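# Reseat brass ring parts and thread the steel rod

## Task

After the steel rod was released too soon, it fell over and dragged the brass ring parts out of their nests in the steel block. Return each part to a nest, then lay the rod so that it passes through every part's small barrel, with its pointed end sticking out beyond the end of the block.

## Robot and tools

Robot: two arms, left_arm and right_arm, each carrying a parallel two-finger gripper. In the scene frame the origin sits at table-top height midway between the nominal bases, +x points out over the table, +z points up, and left_arm is on the +y side (arm names do not match image sides). Calibrated bases: left_arm at (-0.015, +0.368, +0.022) m, right_arm at (+0.028, -0.455, +0.022) m, both turned only slightly about z. Every hand position, orientation, velocity and target an arm reports is in that arm's own base frame; fixed cameras and the table use the scene frame. Reported hand poses may be off by a few centimetres.

Gripper geometry: fingers point along the gripper's +z and close along its x. end_effector_position is the point midway between the pads; fingertips extend 17.5 mm past it. A block juts about 10 cm toward the gripper's -y from the last joint axis and rotates with it.

Row layout (shared by execute_actions and move): one flat list of 18 numbers, all in [-1, 1], covering both arms even if only one moves. Order: left dx, dy, dz, rx, ry, rz, left gripper position, force_limit, speed, then the same nine for the right arm. dx..rz are an offset, not a pose: they are measured from that arm's Hand target at the start of the action or move, along that arm's base axes, and the hand rotates about its Hand target position. Scale: 1.0 = 0.6 m for dx/dy/dz and 180 degrees for rotation; rx, ry, rz form a single rotation vector. A translation longer than 1.0 gets shortened along its direction. Sending the same offset twice moves the hand twice. Six zeros re-request the current Hand target. Gripper position: +1 fully open (50 mm), about -0.65 pads touching, -1 to grip until stopped. force_limit: -1 about 20 N per pad, 0 about 102 N, +1 about 185 N. speed: -1 20 mm/s, 0 85, +1 150. Both start at +1. To keep a gripper unchanged, resend its last three numbers; a 0 is a real command. New force_limit/speed apply only with a position change of at least 0.01.

execute_actions(actions, cameras): actions is a list of actions; each action is up to 15 rows, one per 1/30 s step, padded by repeating the last row. Every row counts from the action's start pose, not the previous row. An empty list returns state and all camera images. cameras: list of names, ["all"], [] or null.

move(target, speed, blend, stop_force, zero, blocking, cameras): straight-line path for each gripper toward its row in target (one 18-number row, or up to 15 rows, all offsets from the same starting Hand targets). speed in m/s, 0.002 to 3.6, default 0.25 (turns up to twice that in rad/s). blend in m rounds corners in a list; 0 stops at each. stop_force in N, 3 to 120, one value for both arms: an arm's path ends when its wrist sensor feels that much push against its travel; it then backs off slightly but still presses. Unreliable if the gripper rotates during the move; omit it when moving away from something you press on. zero (true default) rezeroes before the move. blocking=false returns early but cannot combine with stop_force. Paths do not avoid obstacles or the other arm; capped near 10 s. Result adds a move: line with ending (done, off_target, moving, held, fault) and limits (paced = pose clipped, held = steps withheld).

wait(seconds 0 to 10); stop() brakes a running move; zoom_image(camera, region [x0,y0,x1,y1] pixels, at most 504 square) on cam_head_left, cam_head_right, cam_left_wrist or cam_right_wrist, latest image only; zero_wrist_force(arm); finished_scene(scene: this scene's number) ends the scene irreversibly.

Results: Hand target is the last commanded pose after clipping; next offsets start from it. The hand often rests short of it; send the missing distance as an offset. object_status: 0 moving, 1 blocked while opening, 2 blocked while closing (holding), 3 reached the requested position or pads met (nothing held, or very thin object). position_measured counts: opening about (250 - counts) x 0.202 mm. Wrist force/torque are in the end effector's own axes. Joint velocities may read within noise. Orientation commands are clipped to 32 degrees from measured per step.

Cameras: two fixed head cameras on a stand behind the arms, plus one on each wrist; calibration is given in OpenCV form.

Avoid: dropping parts or releasing them while moving, fast impacts, pushing past a firm contact (arms are stiff; a torque or about 150 N force causes a 10 s arm stop), pressing the arms or grippers into each other, paths through an arm's own base, anything leaving the table, and long stretched holds that overheat motors (85 C brakes the arm). Loose objects may occasionally be nudged by outside disturbances. Leave the final arrangement stable without the robot holding it.

Each tool is called after "Call:" by a JSON object that holds its "op" and its "data", one argument or row to a line.

## Session

Call:
{"op": "execute_actions", "data": {
  "actions": []
}}

Scene clock: 0.00 s.
left_arm: end_effector_position=(+0.2415, +0.1434, +0.2031) position_measured=3 object_status=3 end_effector_quat_wxyz=(-0.011, +0.669, +0.742, -0.044) | right_arm: end_effector_position=(+0.5727, +0.4517, +0.1285) position_measured=3 object_status=3 end_effector_quat_wxyz=(-0.567, +0.797, +0.131, -0.162)
Joint positions: left_arm=[0.087 -2.096 2.252 -1.648 -1.615 -0.015] | right_arm=[3.654 -2.404 -1.472 -0.619 2.824 1.915]
Joint velocities: within noise
Joint torques (N m): no reading
Motor temperatures (°C): left_arm=[28 31 33 39 36 40] | right_arm=[36 30 35 35 42 36]
Wrist force (N): no reading
Wrist torque (N m): no reading
Wrist force, peak (N): no reading
Hand target: left_arm +0.2415, +0.1434, +0.2031; -0.011, +0.669, +0.742, -0.044 | right_arm +0.5727, +0.4517, +0.1285; -0.567, +0.797, +0.131, -0.162
Tool commands: left_gripper/position=+1.0 left_gripper/force_limit=+1.0 left_gripper/speed=+1.0 right_gripper/position=+1.0 right_gripper/force_limit=+1.0 right_gripper/speed=+1.0

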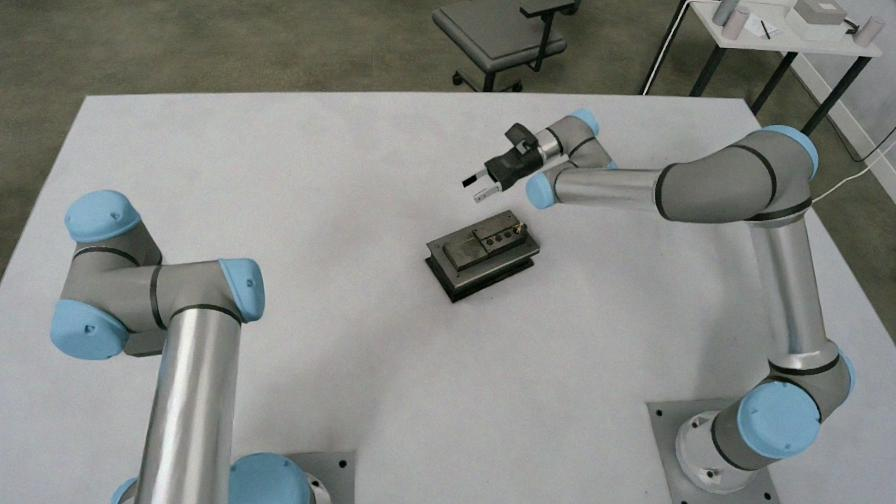

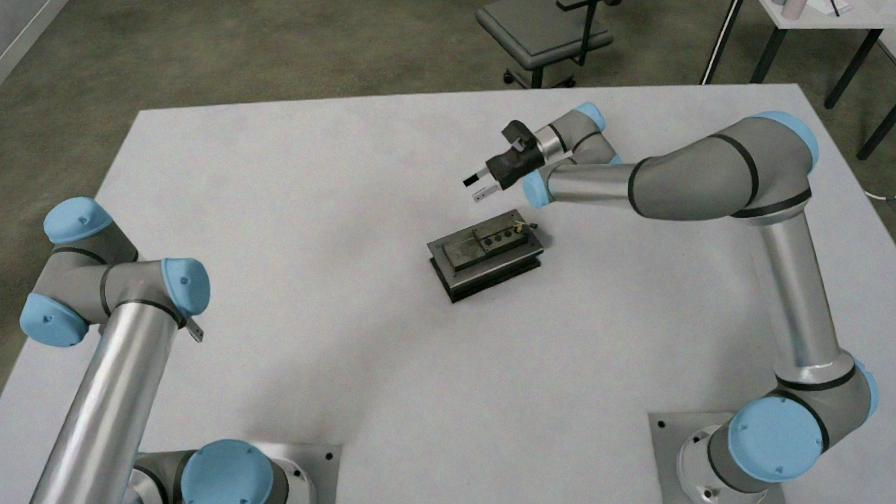

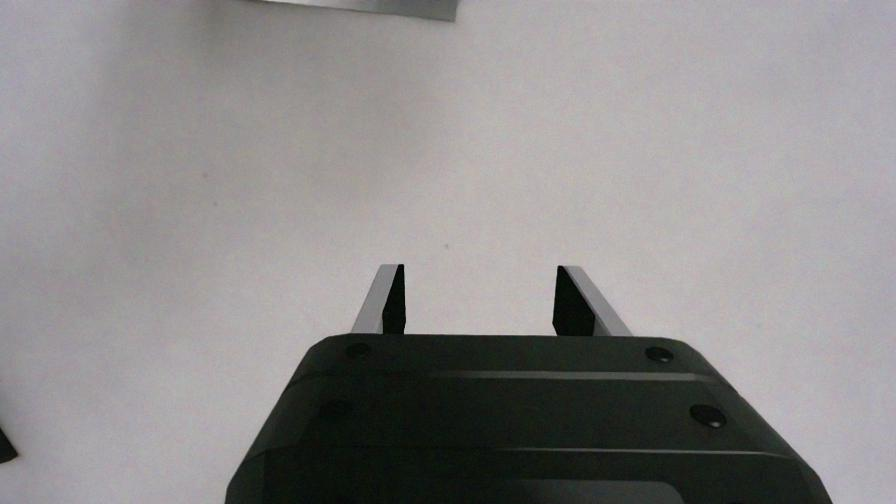

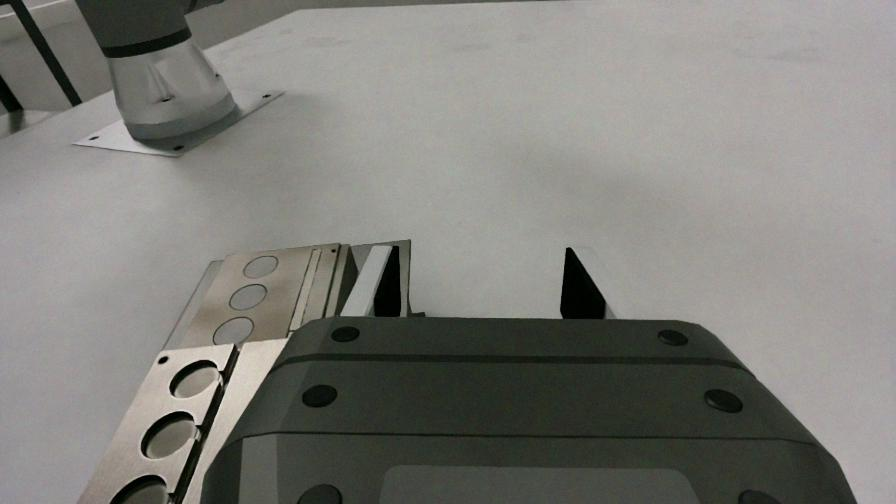

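Call:
{"op": "zoom_image", "data": {
  "camera": "cam_head_left",
  "region": [410, 160, 580, 310]
}}

Call:
{"op": "zoom_image", "data": {
  "camera": "cam_head_right",
  "region": [410, 160, 580, 310]
}}

Call:
{"op": "zoom_image", "data": {
  "camera": "cam_right_wrist",
  "region": [60, 220, 440, 504]
}}

Scaled by 2.965 from the camera's 896x504 image, which has a finer 1280x720 frame.

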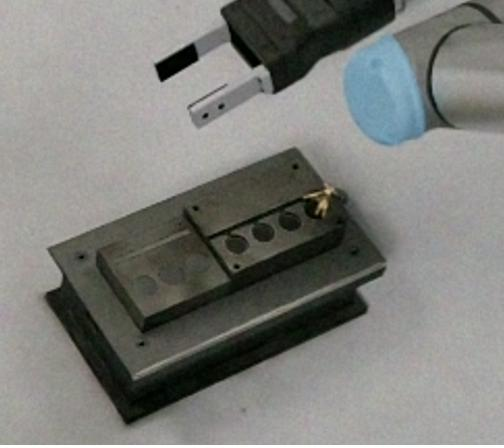

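Scaled by 2.965 from the camera's 896x504 image, which has a finer 1280x720 frame.

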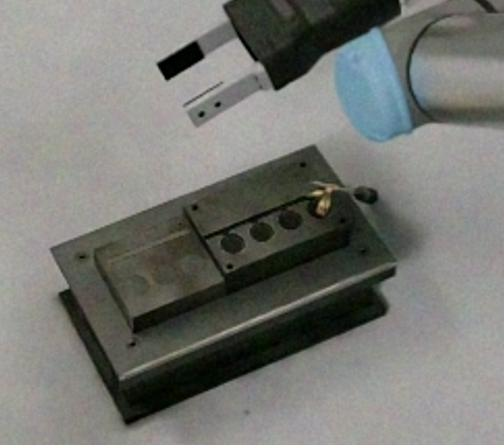

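Scaled by 1.326 from the camera's 896x504 image, which has a finer 1280x720 frame.

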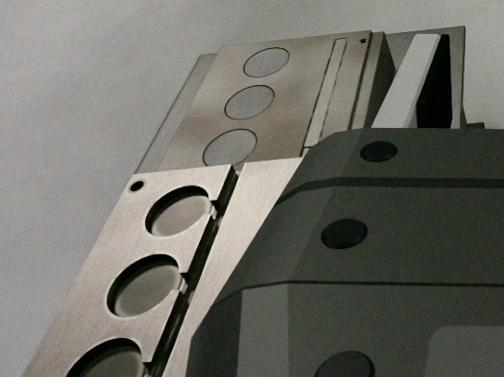

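Call:
{"op": "move", "data": {
  "target": [
    [0,0,0,0,0,0,1,1,1, 0,0,0.13,-0.12,-0.05,0.015,1,1,1],
    [0,0,0,0,0,0,1,1,1, -0.102,-0.0753,0.13,-0.365,-0.157,0.044,1,1,1]
  ],
  "blend": 0.03,
  "speed": 0.25,
  "cameras": ["cam_right_wrist","cam_head_left"]
}}

Scene clock: 140.57 s.
left_arm: end_effector_position=(+0.2415, +0.1434, +0.2031) position_measured=3 object_status=3 end_effector_quat_wxyz=(-0.011, +0.669, +0.742, -0.044) | right_arm: end_effector_position=(+0.5114, +0.4066, +0.2066) position_measured=3 object_status=3 end_effector_quat_wxyz=(+0.009, +0.978, +0.202, -0.054)
Joint positions: left_arm=[0.087 -2.096 2.252 -1.648 -1.615 -0.015] | right_arm=[3.998 -2.015 -1.312 -1.483 1.622 2.018]
Joint torques (N m): left_arm=[-0.19 -1.44 -24.69 -2.73 -0.35 -0.01] | right_arm=[-10.7 37.95 33.71 2.26 -1.26 -2.88]
Wrist force (N): left_arm=[0.0 0.0 0.0] | right_arm=[-0.6 2.1 -0.5]
Wrist torque (N m): left_arm=[0.01 0.00 0.00] | right_arm=[0.07 0.08 0.01]
Wrist force, peak (N): left_arm=[-0.2 -0.3 0.1] | right_arm=[0.2 2.8 0.8]
Hand target: left_arm +0.2415, +0.1434, +0.2031; -0.011, +0.669, +0.742, -0.044 | right_arm +0.5115, +0.4065, +0.2065; +0.010, +0.978, +0.202, -0.054
Off the commanded pose: left_arm 0.000 m, 0 deg | right_arm 0.000 m, 0 deg.
move: done
camera_calibration:
cam_right_wrist: T_world_to_cam=[[0.910363, 0.391099, -0.135205, -0.585095], [0.412982, -0.838025, 0.356594, 0.0702806], [0.0261577, -0.380467, -0.924424, 0.463849], [0, 0, 0, 1]] pos_world=[0.491491, 0.464206, 0.324624]
Images, in order (width x height): cam_head_left 896x504, cam_right_wrist 896x504.

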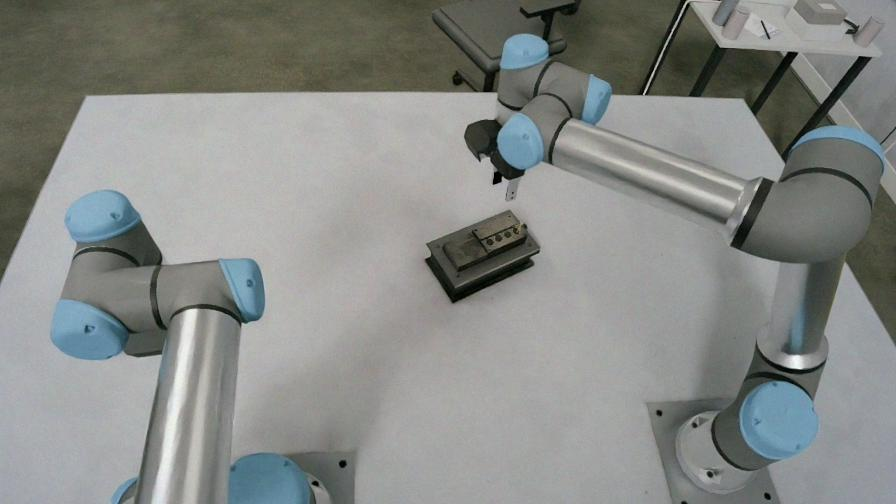

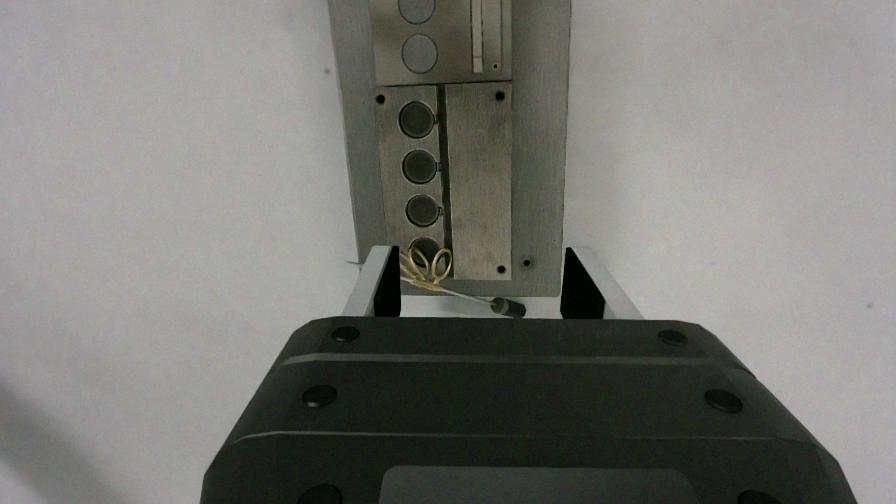

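Call:
{"op": "zoom_image", "data": {
  "camera": "cam_right_wrist",
  "region": [330, 180, 590, 325]
}}

Call:
{"op": "zoom_image", "data": {
  "camera": "cam_right_wrist",
  "region": [320, 0, 600, 200]
}}

Scaled by 1.938 from the camera's 896x504 image, which has a finer 1280x720 frame.

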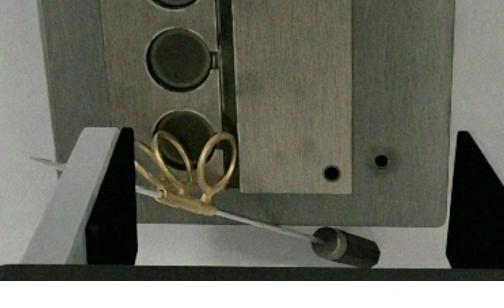

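Scaled by 1.800 from the camera's 896x504 image, which has a finer 1280x720 frame.

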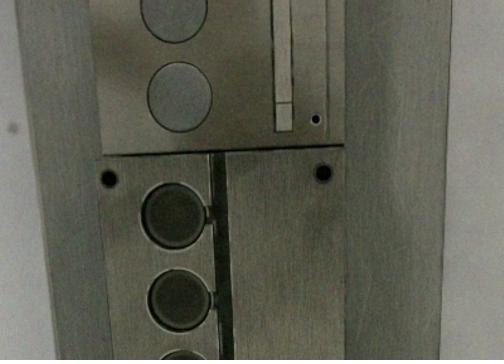

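Call:
{"op": "move", "data": {
  "target": [0,0,0,0,0,0,1,1,1, 0.0155,-0.047,-0.13,0,0,0,1,1,1],
  "speed": 0.15,
  "cameras": ["cam_right_wrist"]
}}

Call:
{"op": "zoom_image", "data": {
  "camera": "cam_right_wrist",
  "region": [320, 130, 580, 320]
}}

Scene clock: 188.47 s.
left_arm: end_effector_position=(+0.2415, +0.1434, +0.2031) position_measured=3 object_status=3 end_effector_quat_wxyz=(-0.011, +0.669, +0.742, -0.044) | right_arm: end_effector_position=(+0.5208, +0.3782, +0.1284) position_measured=3 object_status=3 end_effector_quat_wxyz=(+0.010, +0.978, +0.202, -0.054)
Joint positions: left_arm=[0.087 -2.096 2.252 -1.648 -1.615 -0.015] | right_arm=[3.959 -2.045 -1.474 -1.293 1.618 1.979]
Joint torques (N m): left_arm=[-0.07 -1.78 -25.36 -2.83 -0.57 -0.04] | right_arm=[12.54 59.01 26.04 2.94 0.05 3.15]
Wrist force (N): left_arm=[0.0 -0.2 0.0] | right_arm=[-0.5 2.5 -0.4]
Wrist torque (N m): left_arm=[-0.03 0.00 0.00] | right_arm=[0.13 0.05 -0.05]
Wrist force, peak (N): left_arm=[0.0 -0.4 0.2] | right_arm=[-0.4 3.4 1.5]
Hand target: left_arm +0.2415, +0.1434, +0.2031; -0.011, +0.669, +0.742, -0.044 | right_arm +0.5208, +0.3783, +0.1285; +0.010, +0.978, +0.202, -0.054
Off the commanded pose: left_arm 0.000 m, 0 deg | right_arm 0.000 m, 0 deg.
move: done
camera_calibration:
cam_right_wrist: T_world_to_cam=[[0.910366, 0.39099, -0.1355, -0.593], [0.412983, -0.837849, 0.357007, 0.0703061], [0.0260578, -0.380966, -0.924222, 0.380726], [0, 0, 0, 1]] pos_world=[0.500891, 0.435807, 0.246423]
Images, in order (width x height): cam_right_wrist 896x504.

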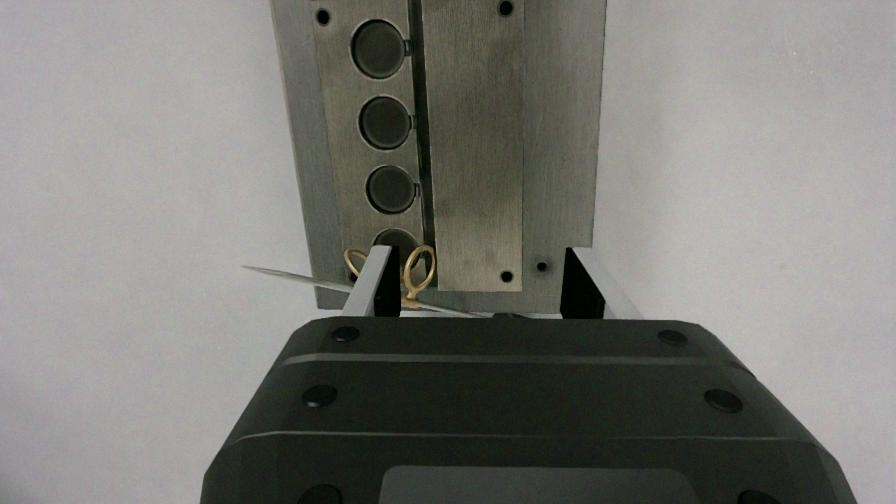

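Scaled by 1.938 from the camera's 896x504 image, which has a finer 1280x720 frame.

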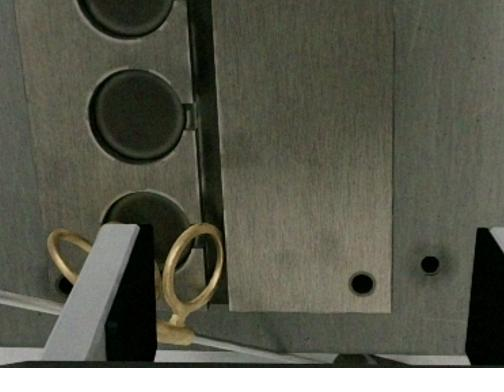

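Call:
{"op": "move", "data": {
  "target": [0,0,0,0,0,0,1,1,1, 0.037,-0.086,0,0,0,0,1,1,1],
  "speed": 0.15,
  "cameras": ["cam_right_wrist"]
}}

Call:
{"op": "zoom_image", "data": {
  "camera": "cam_right_wrist",
  "region": [220, 60, 560, 260]
}}

Call:
{"op": "zoom_image", "data": {
  "camera": "cam_right_wrist",
  "region": [340, 100, 520, 230]
}}

Scene clock: 202.67 s.
left_arm: end_effector_position=(+0.2415, +0.1434, +0.2031) position_measured=3 object_status=3 end_effector_quat_wxyz=(-0.011, +0.669, +0.742, -0.044) | right_arm: end_effector_position=(+0.5430, +0.3266, +0.1285) position_measured=3 object_status=3 end_effector_quat_wxyz=(+0.010, +0.978, +0.202, -0.054)
Joint positions: left_arm=[0.087 -2.096 2.252 -1.648 -1.615 -0.015] | right_arm=[3.879 -2.024 -1.506 -1.286 1.609 1.899]
Joint torques (N m): left_arm=[-0.15 -2.14 -24.98 -2.8 -0.47 0.04] | right_arm=[11.62 37.53 33.39 1.93 1.73 2.99]
Wrist force (N): left_arm=[0.0 0.0 0.0] | right_arm=[-0.9 2.4 -0.8]
Wrist torque (N m): left_arm=[-0.01 -0.01 -0.01] | right_arm=[0.11 0.09 -0.16]
Wrist force, peak (N): left_arm=[-0.4 -0.3 0.1] | right_arm=[-0.5 5.0 -0.7]
Hand target: left_arm +0.2415, +0.1434, +0.2031; -0.011, +0.669, +0.742, -0.044 | right_arm +0.5430, +0.3267, +0.1285; +0.010, +0.978, +0.202, -0.054
Off the commanded pose: left_arm 0.000 m, 0 deg | right_arm 0.000 m, 0 deg.
move: done
camera_calibration:
cam_right_wrist: T_world_to_cam=[[0.910406, 0.391029, -0.135121, -0.59315], [0.412876, -0.837926, 0.356949, 0.0179689], [0.0263558, -0.380757, -0.9243, 0.360364], [0, 0, 0, 1]] pos_world=[0.523091, 0.384207, 0.246523]
Images, in order (width x height): cam_right_wrist 896x504.

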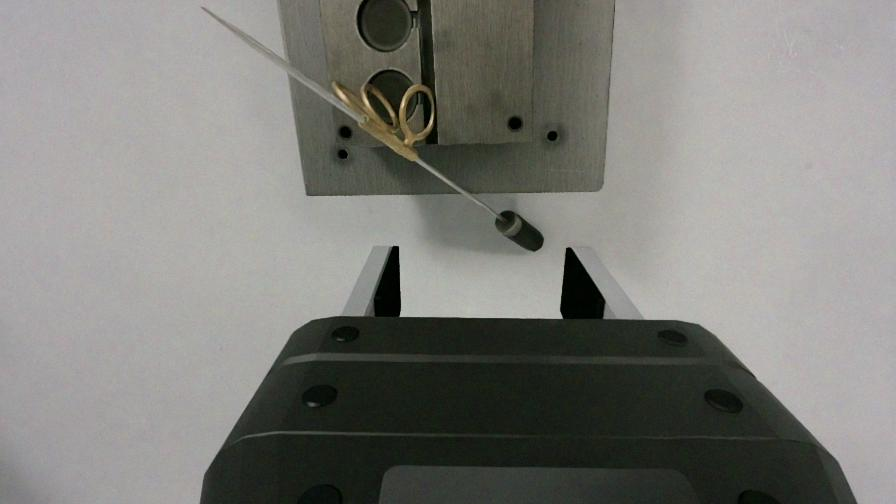

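Scaled by 1.482 from the camera's 896x504 image, which has a finer 1280x720 frame.

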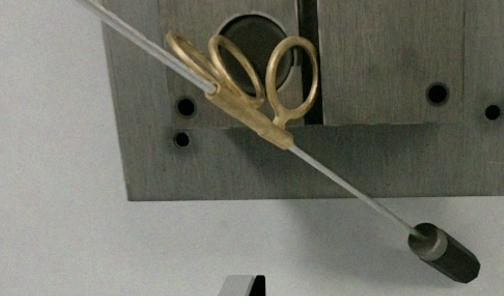

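Scaled by 2.800 from the camera's 896x504 image, which has a finer 1280x720 frame.

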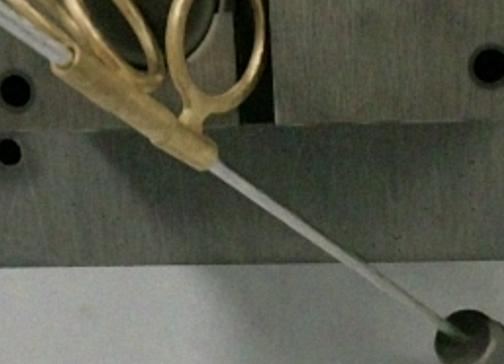

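Call:
{"op": "move", "data": {
  "target": [
    [0,0,0,0,0,0,1,1,1, 0,0,0.2,0,0,0,1,1,1],
    [0,0,0,0,0,0,1,1,1, -0.132,0.232,0.2,0,0,0,1,1,1],
    [0,0,0,0,0,0,1,1,1, -0.132,0.232,0.064,0,0,0,1,1,1]
  ],
  "blend": 0.03,
  "speed": 0.25,
  "cameras": ["cam_right_wrist"]
}}

Call:
{"op": "zoom_image", "data": {
  "camera": "cam_right_wrist",
  "region": [300, 100, 600, 300]
}}

Scene clock: 312.83 s.
left_arm: end_effector_position=(+0.2415, +0.1434, +0.2031) position_measured=3 object_status=3 end_effector_quat_wxyz=(-0.011, +0.669, +0.742, -0.044) | right_arm: end_effector_position=(+0.4638, +0.4660, +0.1669) position_measured=3 object_status=3 end_effector_quat_wxyz=(+0.010, +0.978, +0.202, -0.054)
Joint positions: left_arm=[0.087 -2.096 2.252 -1.648 -1.615 -0.015] | right_arm=[4.109 -2.045 -1.373 -1.386 1.632 2.128]
Joint torques (N m): left_arm=[-0.16 -1.8 -25.5 -2.77 -0.6 -0.04] | right_arm=[-13.63 56.25 17.24 3.48 -1.73 -1.87]
Wrist force (N): left_arm=[0.0 -0.2 0.3] | right_arm=[-0.2 2.1 -0.5]
Wrist torque (N m): left_arm=[-0.03 0.00 0.00] | right_arm=[0.06 -0.02 -0.03]
Wrist force, peak (N): left_arm=[-0.3 -0.2 0.3] | right_arm=[-0.4 4.1 -2.3]
Hand target: left_arm +0.2415, +0.1434, +0.2031; -0.011, +0.669, +0.742, -0.044 | right_arm +0.4638, +0.4659, +0.1669; +0.010, +0.978, +0.202, -0.054
Off the commanded pose: left_arm 0.000 m, 0 deg | right_arm 0.000 m, 0 deg.
move: done
camera_calibration:
cam_right_wrist: T_world_to_cam=[[0.910351, 0.391082, -0.13534, -0.570269], [0.413011, -0.837901, 0.356854, 0.153639], [0.0261574, -0.38076, -0.924304, 0.451075], [0, 0, 0, 1]] pos_world=[0.443891, 0.523507, 0.284924]
Images, in order (width x height): cam_right_wrist 896x504.

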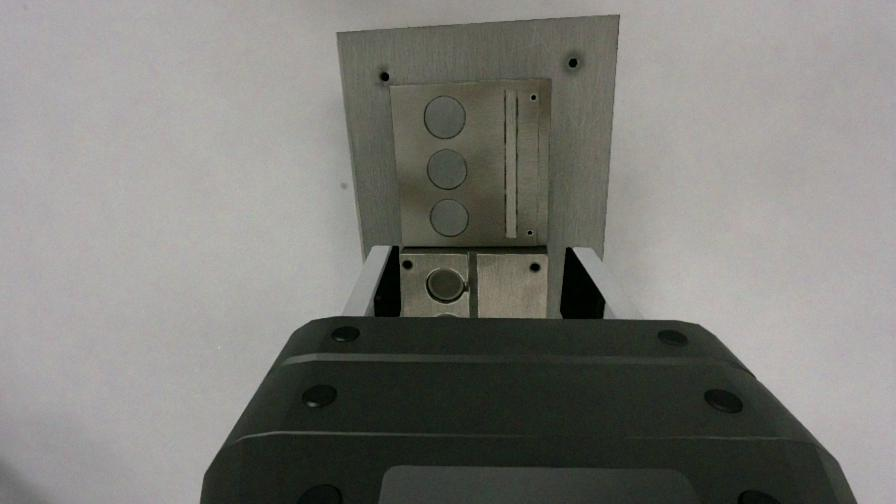

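Scaled by 1.680 from the camera's 896x504 image, which has a finer 1280x720 frame.

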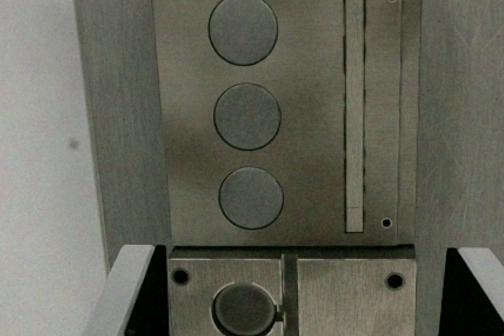

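Call:
{"op": "move", "data": {
  "target": [
    [0,0,0,0,0,0,1,1,1, 0,0,0.18,0,0,0,1,1,1],
    [0,0,0,0,0,0,1,1,1, 0.117,-0.277,0.18,0.1,0.033,-0.002,1,1,1],
    [0,0,0,0,0,0,1,1,1, 0.117,-0.277,-0.0115,0.290,0.0966,-0.0056,1,1,1]
  ],
  "blend": 0.03,
  "speed": 0.25,
  "cameras": ["cam_right_wrist"]
}}

Call:
{"op": "zoom_image", "data": {
  "camera": "cam_right_wrist",
  "region": [320, 120, 580, 320]
}}

Scene clock: 455.33 s.
left_arm: end_effector_position=(+0.2415, +0.1434, +0.2031) position_measured=3 object_status=3 end_effector_quat_wxyz=(-0.011, +0.669, +0.742, -0.044) | right_arm: end_effector_position=(+0.5340, +0.2996, +0.1599) position_measured=3 object_status=3 end_effector_quat_wxyz=(-0.450, +0.865, +0.196, -0.103)
Joint positions: left_arm=[0.087 -2.096 2.252 -1.648 -1.615 -0.015] | right_arm=[3.525 -2.054 -1.686 -1.062 2.527 1.462]
Joint torques (N m): left_arm=[0.33 -1.51 -24.6 -2.71 -0.56 0.1] | right_arm=[12.91 47.65 30.45 3.04 3.2 1.9]
Wrist force (N): left_arm=[-0.1 -0.1 0.2] | right_arm=[-0.9 0.6 -0.1]
Wrist torque (N m): left_arm=[-0.03 0.01 0.00] | right_arm=[-0.02 0.14 -0.18]
Wrist force, peak (N): left_arm=[-0.3 -0.1 0.2] | right_arm=[-0.4 3.2 -2.2]
Hand target: left_arm +0.2415, +0.1434, +0.2031; -0.011, +0.669, +0.742, -0.044 | right_arm +0.5340, +0.2997, +0.1600; -0.450, +0.865, +0.196, -0.103
Off the commanded pose: left_arm 0.000 m, 0 deg | right_arm 0.000 m, 0 deg.
move: done
camera_calibration:
cam_right_wrist: T_world_to_cam=[[0.893358, 0.449017, -0.0171985, -0.597296], [0.365192, -0.747817, -0.554441, 0.132081], [-0.261815, 0.489034, -0.832045, 0.257877], [0, 0, 0, 1]] pos_world=[0.55288, 0.240858, 0.277524]
Images, in order (width x height): cam_right_wrist 896x504.

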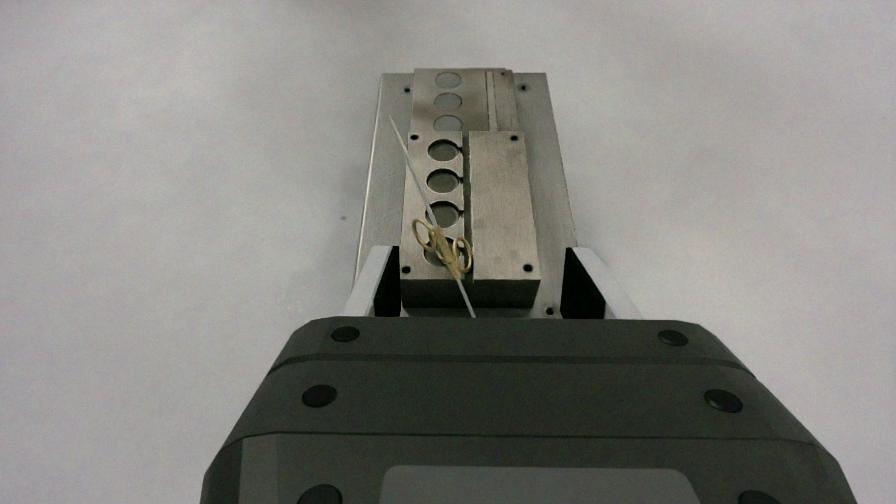

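Scaled by 1.938 from the camera's 896x504 image, which has a finer 1280x720 frame.

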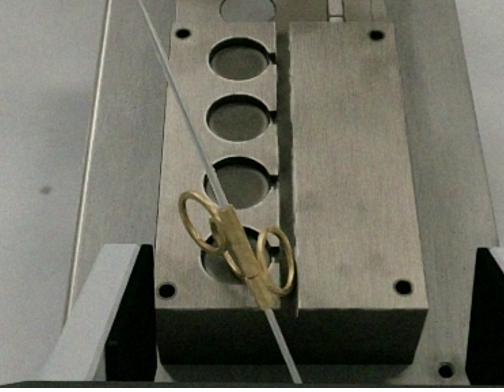

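Call:
{"op": "move", "data": {
  "target": [
    [0,0,0,0,0,0,1,1,1,0,0,0,0,0,0,1,1,1],
    [0.13,-0.4,0.15,-0.013,-0.056,-0.083,1,1,1,0,0,0,0,0,0,1,1,1],
    [0.3867,-0.902,0.073,-0.0385,-0.168,-0.2504,1,1,1,0,0,0,0,0,0,1,1,1]
  ],
  "blend": 0.03,
  "speed": 0.3,
  "cameras": ["cam_left_wrist","cam_head_left"]
}}

Call:
{"op": "zoom_image", "data": {
  "camera": "cam_left_wrist",
  "region": [300, 120, 620, 330]
}}

Scene clock: 470.80 s.
left_arm: end_effector_position=(+0.4735, -0.3977, +0.2469) position_measured=3 object_status=3 end_effector_quat_wxyz=(+0.201, +0.887, +0.406, +0.091) | right_arm: end_effector_position=(+0.5340, +0.2997, +0.1600) position_measured=3 object_status=3 end_effector_quat_wxyz=(-0.450, +0.865, +0.196, -0.103)
Joint positions: left_arm=[-0.962 -1.489 1.873 -2.388 -1.465 -0.227] | right_arm=[3.525 -2.054 -1.686 -1.062 2.527 1.462]
Joint torques (N m): left_arm=[12.43 -22.6 -17.3 -5.53 -1.23 0.94] | right_arm=[13.79 39.11 32.25 3.67 2.7 -1.83]
Wrist force (N): left_arm=[0.0 0.2 -0.3] | right_arm=[-1.0 0.6 -0.3]
Wrist torque (N m): left_arm=[0.04 -0.05 0.04] | right_arm=[-0.02 0.17 -0.17]
Wrist force, peak (N): left_arm=[-1.6 2.8 1.6] | right_arm=[-1.1 0.8 -0.4]
Hand target: left_arm +0.4735, -0.3978, +0.2469; +0.201, +0.887, +0.406, +0.092 | right_arm +0.5340, +0.2997, +0.1600; -0.450, +0.865, +0.196, -0.103
Off the commanded pose: left_arm 0.000 m, 0 deg | right_arm 0.000 m, 0 deg.
move: done
camera_calibration:
cam_left_wrist: T_world_to_cam=[[0.655866, 0.754874, -0.00208578, -0.00166648], [0.53562, -0.463419, 0.705942, -0.591732], [0.531931, -0.464121, -0.708267, -0.133675], [0, 0, 0, 1]] pos_world=[0.389143, -0.335003, 0.323047]
Images, in order (width x height): cam_head_left 896x504, cam_left_wrist 896x504.

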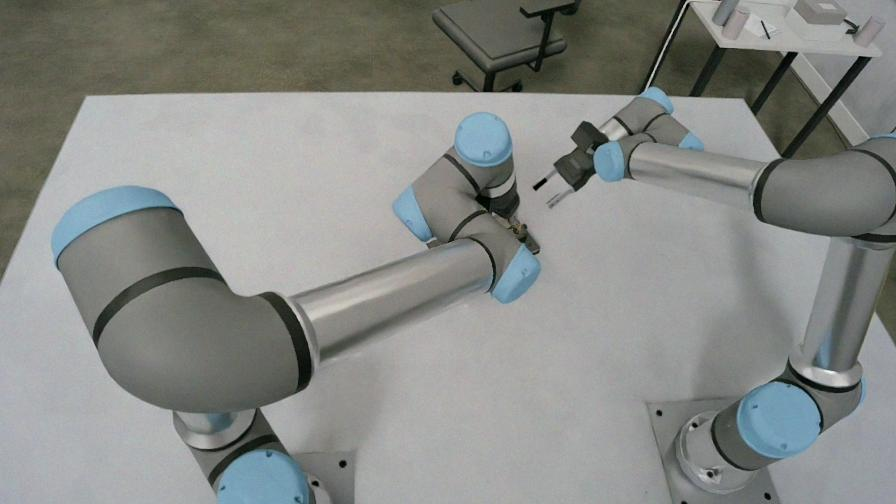

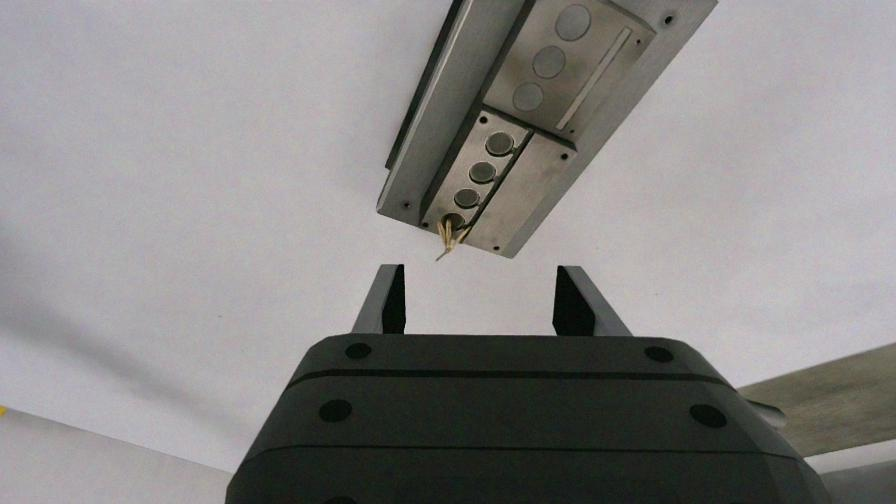

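Scaled by 1.575 from the camera's 896x504 image, which has a finer 1280x720 frame.

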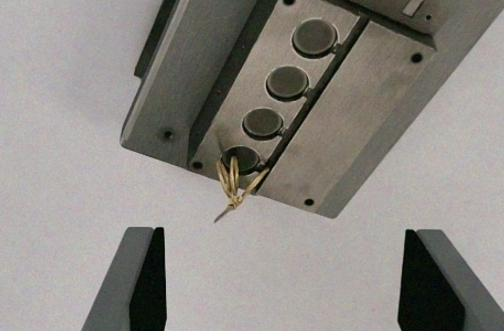

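Call:
{"op": "move", "data": {
  "target": [0,0,0,0,0,0,1,1,1, 0.0637,-0.0943,-0.0177,0.106,0.0527,0,1,1,1],
  "speed": 0.25,
  "cameras": ["cam_right_wrist"]
}}

Call:
{"op": "zoom_image", "data": {
  "camera": "cam_right_wrist",
  "region": [330, 160, 560, 320]
}}

Call:
{"op": "zoom_image", "data": {
  "camera": "cam_right_wrist",
  "region": [400, 200, 500, 270]
}}

Scene clock: 748.93 s.
left_arm: end_effector_position=(+0.4735, -0.3978, +0.2469) position_measured=3 object_status=3 end_effector_quat_wxyz=(+0.201, +0.887, +0.406, +0.092) | right_arm: end_effector_position=(+0.5491, +0.2779, +0.1560) position_measured=3 object_status=3 end_effector_quat_wxyz=(-0.510, +0.832, +0.185, -0.114)
Joint positions: left_arm=[-0.961 -1.488 1.873 -2.389 -1.465 -0.227] | right_arm=[3.454 -2.118 -1.644 -1.193 2.656 1.298]
Joint torques (N m): left_arm=[11.96 -23.37 -37.43 -6.38 1.32 1.18] | right_arm=[12.44 59.78 13.03 1.4 -0.16 3]
Wrist force (N): left_arm=[0.0 0.1 -0.3] | right_arm=[-0.5 0.2 -0.1]
Wrist torque (N m): left_arm=[0.04 -0.06 0.04] | right_arm=[-0.03 0.13 -0.14]
Wrist force, peak (N): left_arm=[0.0 0.2 -0.6] | right_arm=[-0.8 11.4 -3.6]
Hand target: left_arm +0.4735, -0.3978, +0.2469; +0.201, +0.887, +0.406, +0.092 | right_arm +0.5490, +0.2780, +0.1560; -0.510, +0.832, +0.185, -0.114 (not the last commanded pose)
Off the commanded pose: left_arm 0.000 m, 0 deg | right_arm 0.042 m, 13 deg.
move: held (right_arm; a check stopped the path); limits=held
pose unreachable (right arm): on one or more control steps of this call, first in action 0 (counted from 0), this arm could not follow its commanded pose, so it was not sent that pose on those steps. It may still have moved: this result reports where it is.
cause: moving toward the commanded pose would bring two parts of the arm too close to each other (its gripper and another part of the arm, with joints 4 (wrist 1) to 6 (wrist 3) between them, 4 mm apart when it was first held).
camera_calibration:
cam_right_wrist: T_world_to_cam=[[0.89583, 0.444189, -0.0136205, -0.601581], [0.323202, -0.67225, -0.666049, 0.127607], [-0.305008, 0.592264, -0.745784, 0.250807], [0, 0, 0, 1]] pos_world=[0.57417, 0.204456, 0.263846]
Images, in order (width x height): cam_right_wrist 896x504.

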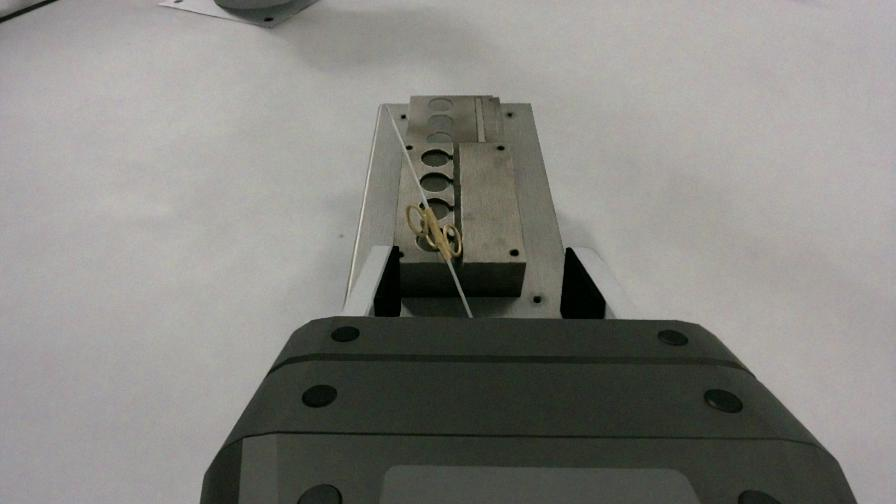

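Scaled by 2.191 from the camera's 896x504 image, which has a finer 1280x720 frame.

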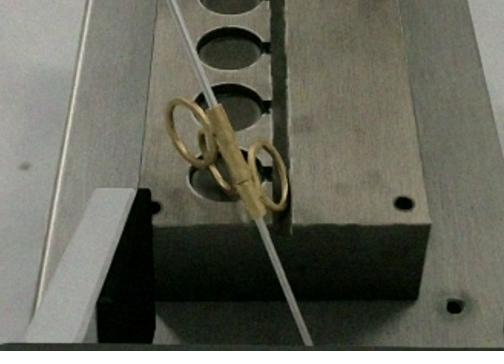

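Scaled by 5.040 from the camera's 896x504 image, which has a finer 1280x720 frame.

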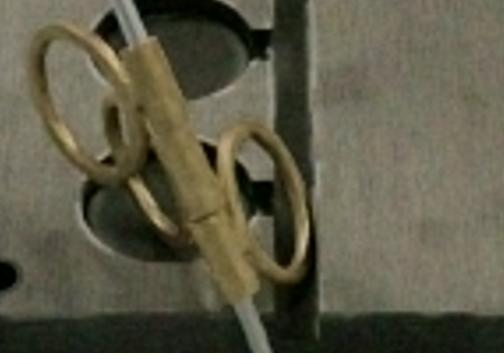

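Call:
{"op": "move", "data": {
  "target": [0,0,0,0,0,0,1,1,1, 0.0833,-0.1667,-0.05,-0.0398,-0.0198,0,1,1,1],
  "speed": 0.25,
  "cameras": ["cam_right_wrist"]
}}

Call:
{"op": "zoom_image", "data": {
  "camera": "cam_right_wrist",
  "region": [330, 100, 560, 320]
}}

Call:
{"op": "zoom_image", "data": {
  "camera": "cam_right_wrist",
  "region": [380, 130, 500, 260]
}}

Scene clock: 827.43 s.
left_arm: end_effector_position=(+0.4735, -0.3978, +0.2469) position_measured=3 object_status=3 end_effector_quat_wxyz=(+0.201, +0.887, +0.406, +0.092) | right_arm: end_effector_position=(+0.5544, +0.2665, +0.1527) position_measured=3 object_status=3 end_effector_quat_wxyz=(-0.504, +0.836, +0.186, -0.112)
Joint positions: left_arm=[-0.961 -1.488 1.873 -2.389 -1.465 -0.227] | right_arm=[3.437 -2.122 -1.63 -1.221 2.636 1.275]
Joint torques (N m): left_arm=[12.12 -23.04 -37.88 -6.39 1.08 1.05] | right_arm=[13.18 53.96 12.23 3.5 3.44 3.02]
Wrist force (N): left_arm=[-0.2 0.1 -0.5] | right_arm=[-0.5 0.2 0.1]
Wrist torque (N m): left_arm=[0.03 -0.03 0.04] | right_arm=[-0.02 0.11 -0.07]
Wrist force, peak (N): left_arm=[0.0 0.1 -0.6] | right_arm=[-1.3 9.1 -11.0]
Hand target: left_arm +0.4735, -0.3978, +0.2469; +0.201, +0.887, +0.406, +0.092 | right_arm +0.5543, +0.2666, +0.1527; -0.504, +0.836, +0.186, -0.112 (not the last commanded pose)
Off the commanded pose: left_arm 0.000 m, 0 deg | right_arm 0.103 m, 7 deg.
move: held (right_arm; a check stopped the path); limits=held
pose unreachable (right arm): on one or more control steps of this call, first in action 0 (counted from 0), this arm could not follow its commanded pose, so it was not sent that pose on those steps. It may still have moved: this result reports where it is.
cause: moving toward the commanded pose would bring two parts of the arm too close to each other (its gripper and another part of the arm, with joints 4 (wrist 1) to 6 (wrist 3) between them, 3 mm apart when it was first held).
camera_calibration:
cam_right_wrist: T_world_to_cam=[[0.896281, 0.443278, -0.0136062, -0.601375], [0.327446, -0.682143, -0.653804, 0.114457], [-0.299099, 0.581537, -0.756541, 0.257893], [0, 0, 0, 1]] pos_world=[0.578658, 0.194678, 0.261756]
Images, in order (width x height): cam_right_wrist 896x504.

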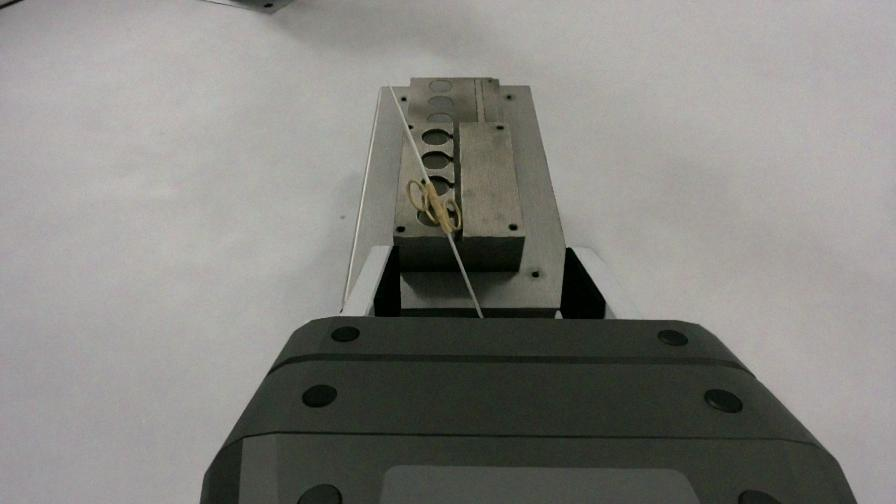

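Scaled by 2.191 from the camera's 896x504 image, which has a finer 1280x720 frame.

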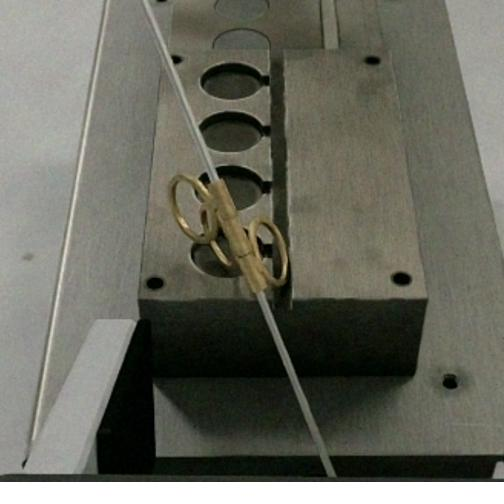

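Scaled by 3.877 from the camera's 896x504 image, which has a finer 1280x720 frame.

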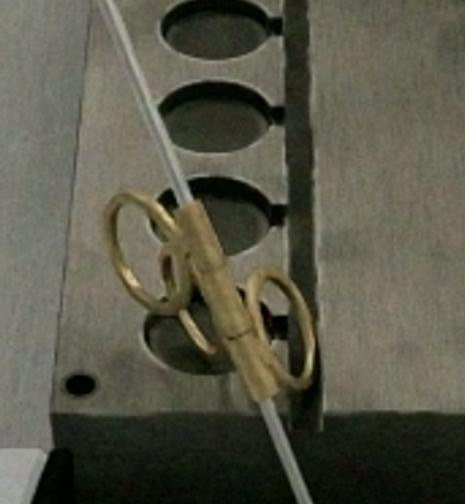

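Call:
{"op": "move", "data": {
  "target": [
    [0,0,0,0,0,0,1,1,1, 0.09,0.0,0.0,-0.0391,-0.0354,0.1892,1,1,1],
    [0,0,0,0,0,0,1,1,1, 0.106,0.014,-0.132,-0.0391,-0.0354,0.1892,1,1,1]
  ],
  "speed": 0.2,
  "blend": 0.02,
  "cameras": ["cam_right_wrist"]
}}

Call:
{"op": "zoom_image", "data": {
  "camera": "cam_right_wrist",
  "region": [330, 60, 610, 320]
}}

Scene clock: 984.40 s.
left_arm: end_effector_position=(+0.4735, -0.3978, +0.2469) position_measured=3 object_status=3 end_effector_quat_wxyz=(+0.201, +0.887, +0.406, +0.092) | right_arm: end_effector_position=(+0.5544, +0.2666, +0.1528) position_measured=3 object_status=3 end_effector_quat_wxyz=(-0.503, +0.836, +0.186, -0.112)
Joint positions: left_arm=[-0.961 -1.488 1.873 -2.389 -1.465 -0.227] | right_arm=[3.438 -2.123 -1.629 -1.224 2.636 1.273]
Joint torques (N m): left_arm=[11.85 -22.45 -37.43 -6.25 1 1.14] | right_arm=[10.54 52.41 13.47 3.47 2.12 2.43]
Wrist force (N): left_arm=[0.0 0.0 -0.5] | right_arm=[-0.8 0.2 0.1]
Wrist torque (N m): left_arm=[0.01 -0.05 0.04] | right_arm=[-0.03 0.16 0.07]
Wrist force, peak (N): left_arm=[-0.1 0.1 -0.7] | right_arm=[-1.3 0.5 0.5]
Hand target: left_arm +0.4735, -0.3978, +0.2469; +0.201, +0.887, +0.406, +0.092 | right_arm +0.5544, +0.2666, +0.1528; -0.503, +0.836, +0.186, -0.112 (not the last commanded pose)
Off the commanded pose: left_arm 0.000 m, 0 deg | right_arm 0.102 m, 35 deg.
move: held (right_arm; a check stopped the path); path passed 0 of 2 targets; limits=held
pose unreachable (right arm): on one or more control steps of this call, first in action 0 (counted from 0), this arm could not follow its commanded pose, so it was not sent that pose on those steps. It may still have moved: this result reports where it is.
cause: moving toward the commanded pose would bring two parts of the arm too close to each other (its gripper and another part of the arm, with joints 4 (wrist 1) to 6 (wrist 3) between them, 3 mm apart when it was first held).
camera_calibration:
cam_right_wrist: T_world_to_cam=[[0.895791, 0.444264, -0.0137109, -0.601434], [0.328165, -0.681871, -0.653727, 0.114136], [-0.299776, 0.581103, -0.756606, 0.258376], [0, 0, 0, 1]] pos_world=[0.578759, 0.194878, 0.261856]
Images, in order (width x height): cam_right_wrist 896x504.

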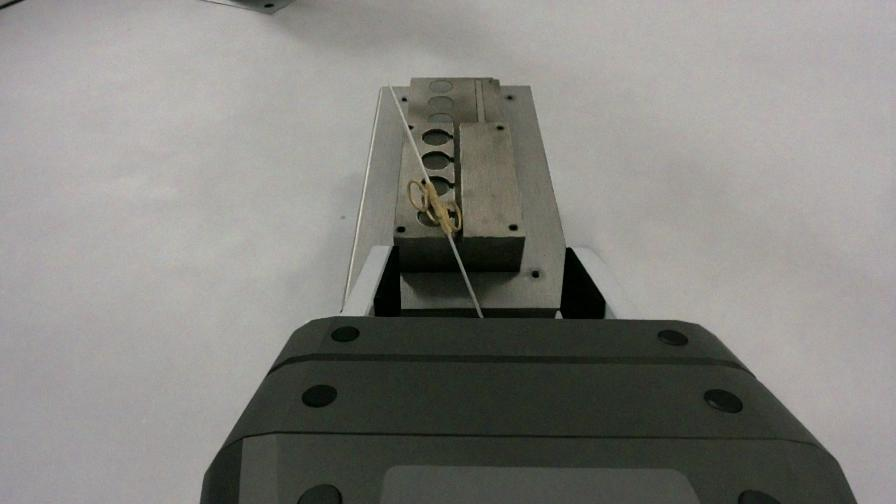

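Scaled by 1.800 from the camera's 896x504 image, which has a finer 1280x720 frame.

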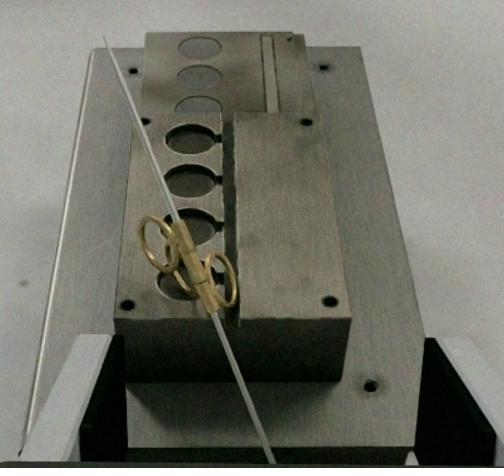

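Call:
{"op": "move", "data": {
  "target": [0,0,0,0,0,0,1,1,1, -0.02,0.02,0.05,-0.15,-0.075,0,1,1,1],
  "speed": 0.2
}}

Scene clock: 992.33 s.
left_arm: end_effector_position=(+0.4735, -0.3978, +0.2469) position_measured=3 object_status=3 end_effector_quat_wxyz=(+0.201, +0.887, +0.406, +0.092) | right_arm: end_effector_position=(+0.5424, +0.2788, +0.1829) position_measured=3 object_status=3 end_effector_quat_wxyz=(-0.270, +0.938, +0.212, -0.054)
Joint positions: left_arm=[-0.961 -1.488 1.873 -2.389 -1.465 -0.227] | right_arm=[3.61 -1.922 -1.644 -1.117 2.128 1.603]
Joint torques (N m): left_arm=[11.35 -23.37 -37.71 -6.2 0.77 0.95] | right_arm=[-12.85 32.61 17.36 3.81 -0.56 -2.65]
Wrist force (N): left_arm=[0.0 0.1 -0.5] | right_arm=[-0.8 1.0 -0.8]
Wrist torque (N m): left_arm=[0.04 -0.05 0.03] | right_arm=[0.00 0.14 0.05]
Wrist force, peak (N): left_arm=[0.1 0.2 -0.6] | right_arm=[-0.8 1.8 0.1]
Hand target: left_arm +0.4735, -0.3978, +0.2469; +0.201, +0.887, +0.406, +0.092 | right_arm +0.5424, +0.2786, +0.1828; -0.270, +0.938, +0.212, -0.055
Off the commanded pose: left_arm 0.000 m, 0 deg | right_arm 0.000 m, 0 deg.
move: done

Call:
{"op": "move", "data": {
  "target": [
    [0,0,0,0,0,0,1,1,1, 0.11,0.0,0.0,0.0847,0.0817,0.1871,1,1,1],
    [0,0,0,0,0,0,1,1,1, 0.126,-0.0063,-0.16,0.0847,0.0817,0.1871,1,1,1]
  ],
  "speed": 0.2,
  "blend": 0.02,
  "cameras": ["cam_right_wrist"]
}}

Call:
{"op": "zoom_image", "data": {
  "camera": "cam_right_wrist",
  "region": [330, 60, 610, 320]
}}

Scene clock: 1011.03 s.
left_arm: end_effector_position=(+0.4735, -0.3978, +0.2469) position_measured=3 object_status=3 end_effector_quat_wxyz=(+0.201, +0.887, +0.406, +0.092) | right_arm: end_effector_position=(+0.6180, +0.2747, +0.0868) position_measured=3 object_status=3 end_effector_quat_wxyz=(-0.387, +0.779, +0.443, -0.219)
Joint positions: left_arm=[-0.961 -1.488 1.873 -2.389 -1.465 -0.227] | right_arm=[3.516 -2.522 -0.886 -1.983 2.252 0.662]
Joint torques (N m): left_arm=[11.16 -23.34 -37.06 -6.11 0.29 0.94] | right_arm=[5.22 67.66 28.46 1.58 2.26 2.66]
Wrist force (N): left_arm=[0.0 0.3 -0.3] | right_arm=[-0.9 0.0 -0.9]
Wrist torque (N m): left_arm=[0.07 -0.05 0.03] | right_arm=[-0.06 0.16 0.06]
Wrist force, peak (N): left_arm=[-0.1 0.3 -0.5] | right_arm=[-0.7 3.1 0.8]
Hand target: left_arm +0.4735, -0.3978, +0.2469; +0.201, +0.887, +0.406, +0.092 | right_arm +0.6180, +0.2749, +0.0868; -0.387, +0.779, +0.443, -0.219
Off the commanded pose: left_arm 0.000 m, 0 deg | right_arm 0.000 m, 0 deg.
move: done
camera_calibration:
cam_right_wrist: T_world_to_cam=[[0.49489, 0.86882, -0.0153818, -0.531608], [0.736771, -0.428927, -0.522676, -0.277701], [-0.460709, 0.247334, -0.852393, 0.422297], [0, 0, 0, 1]] pos_world=[0.662246, 0.23831, 0.206638]
Images, in order (width x height): cam_right_wrist 896x504.

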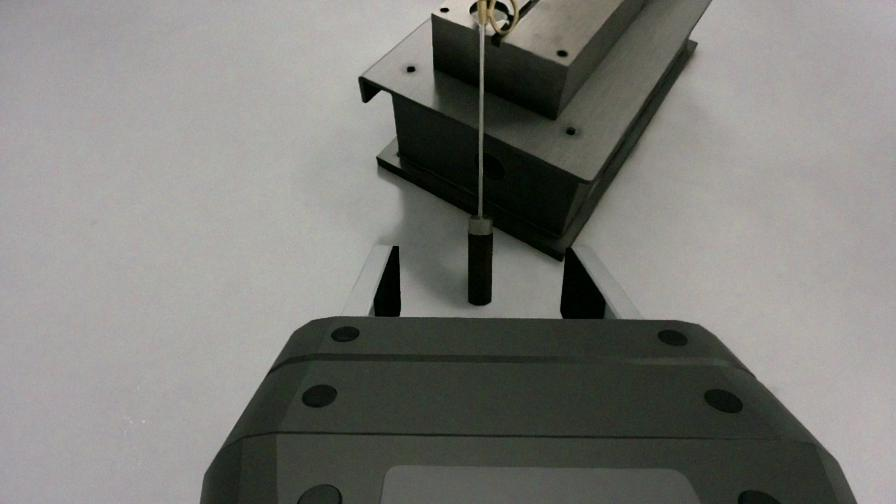

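Scaled by 1.800 from the camera's 896x504 image, which has a finer 1280x720 frame.

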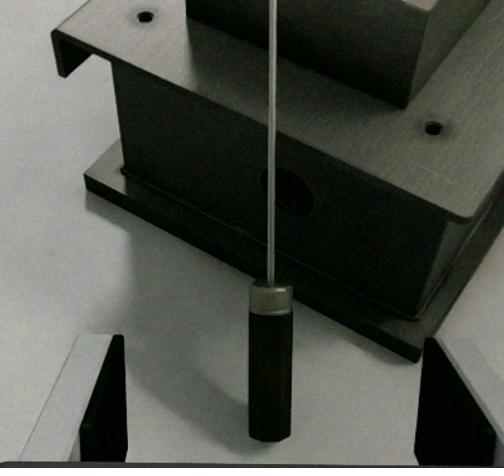

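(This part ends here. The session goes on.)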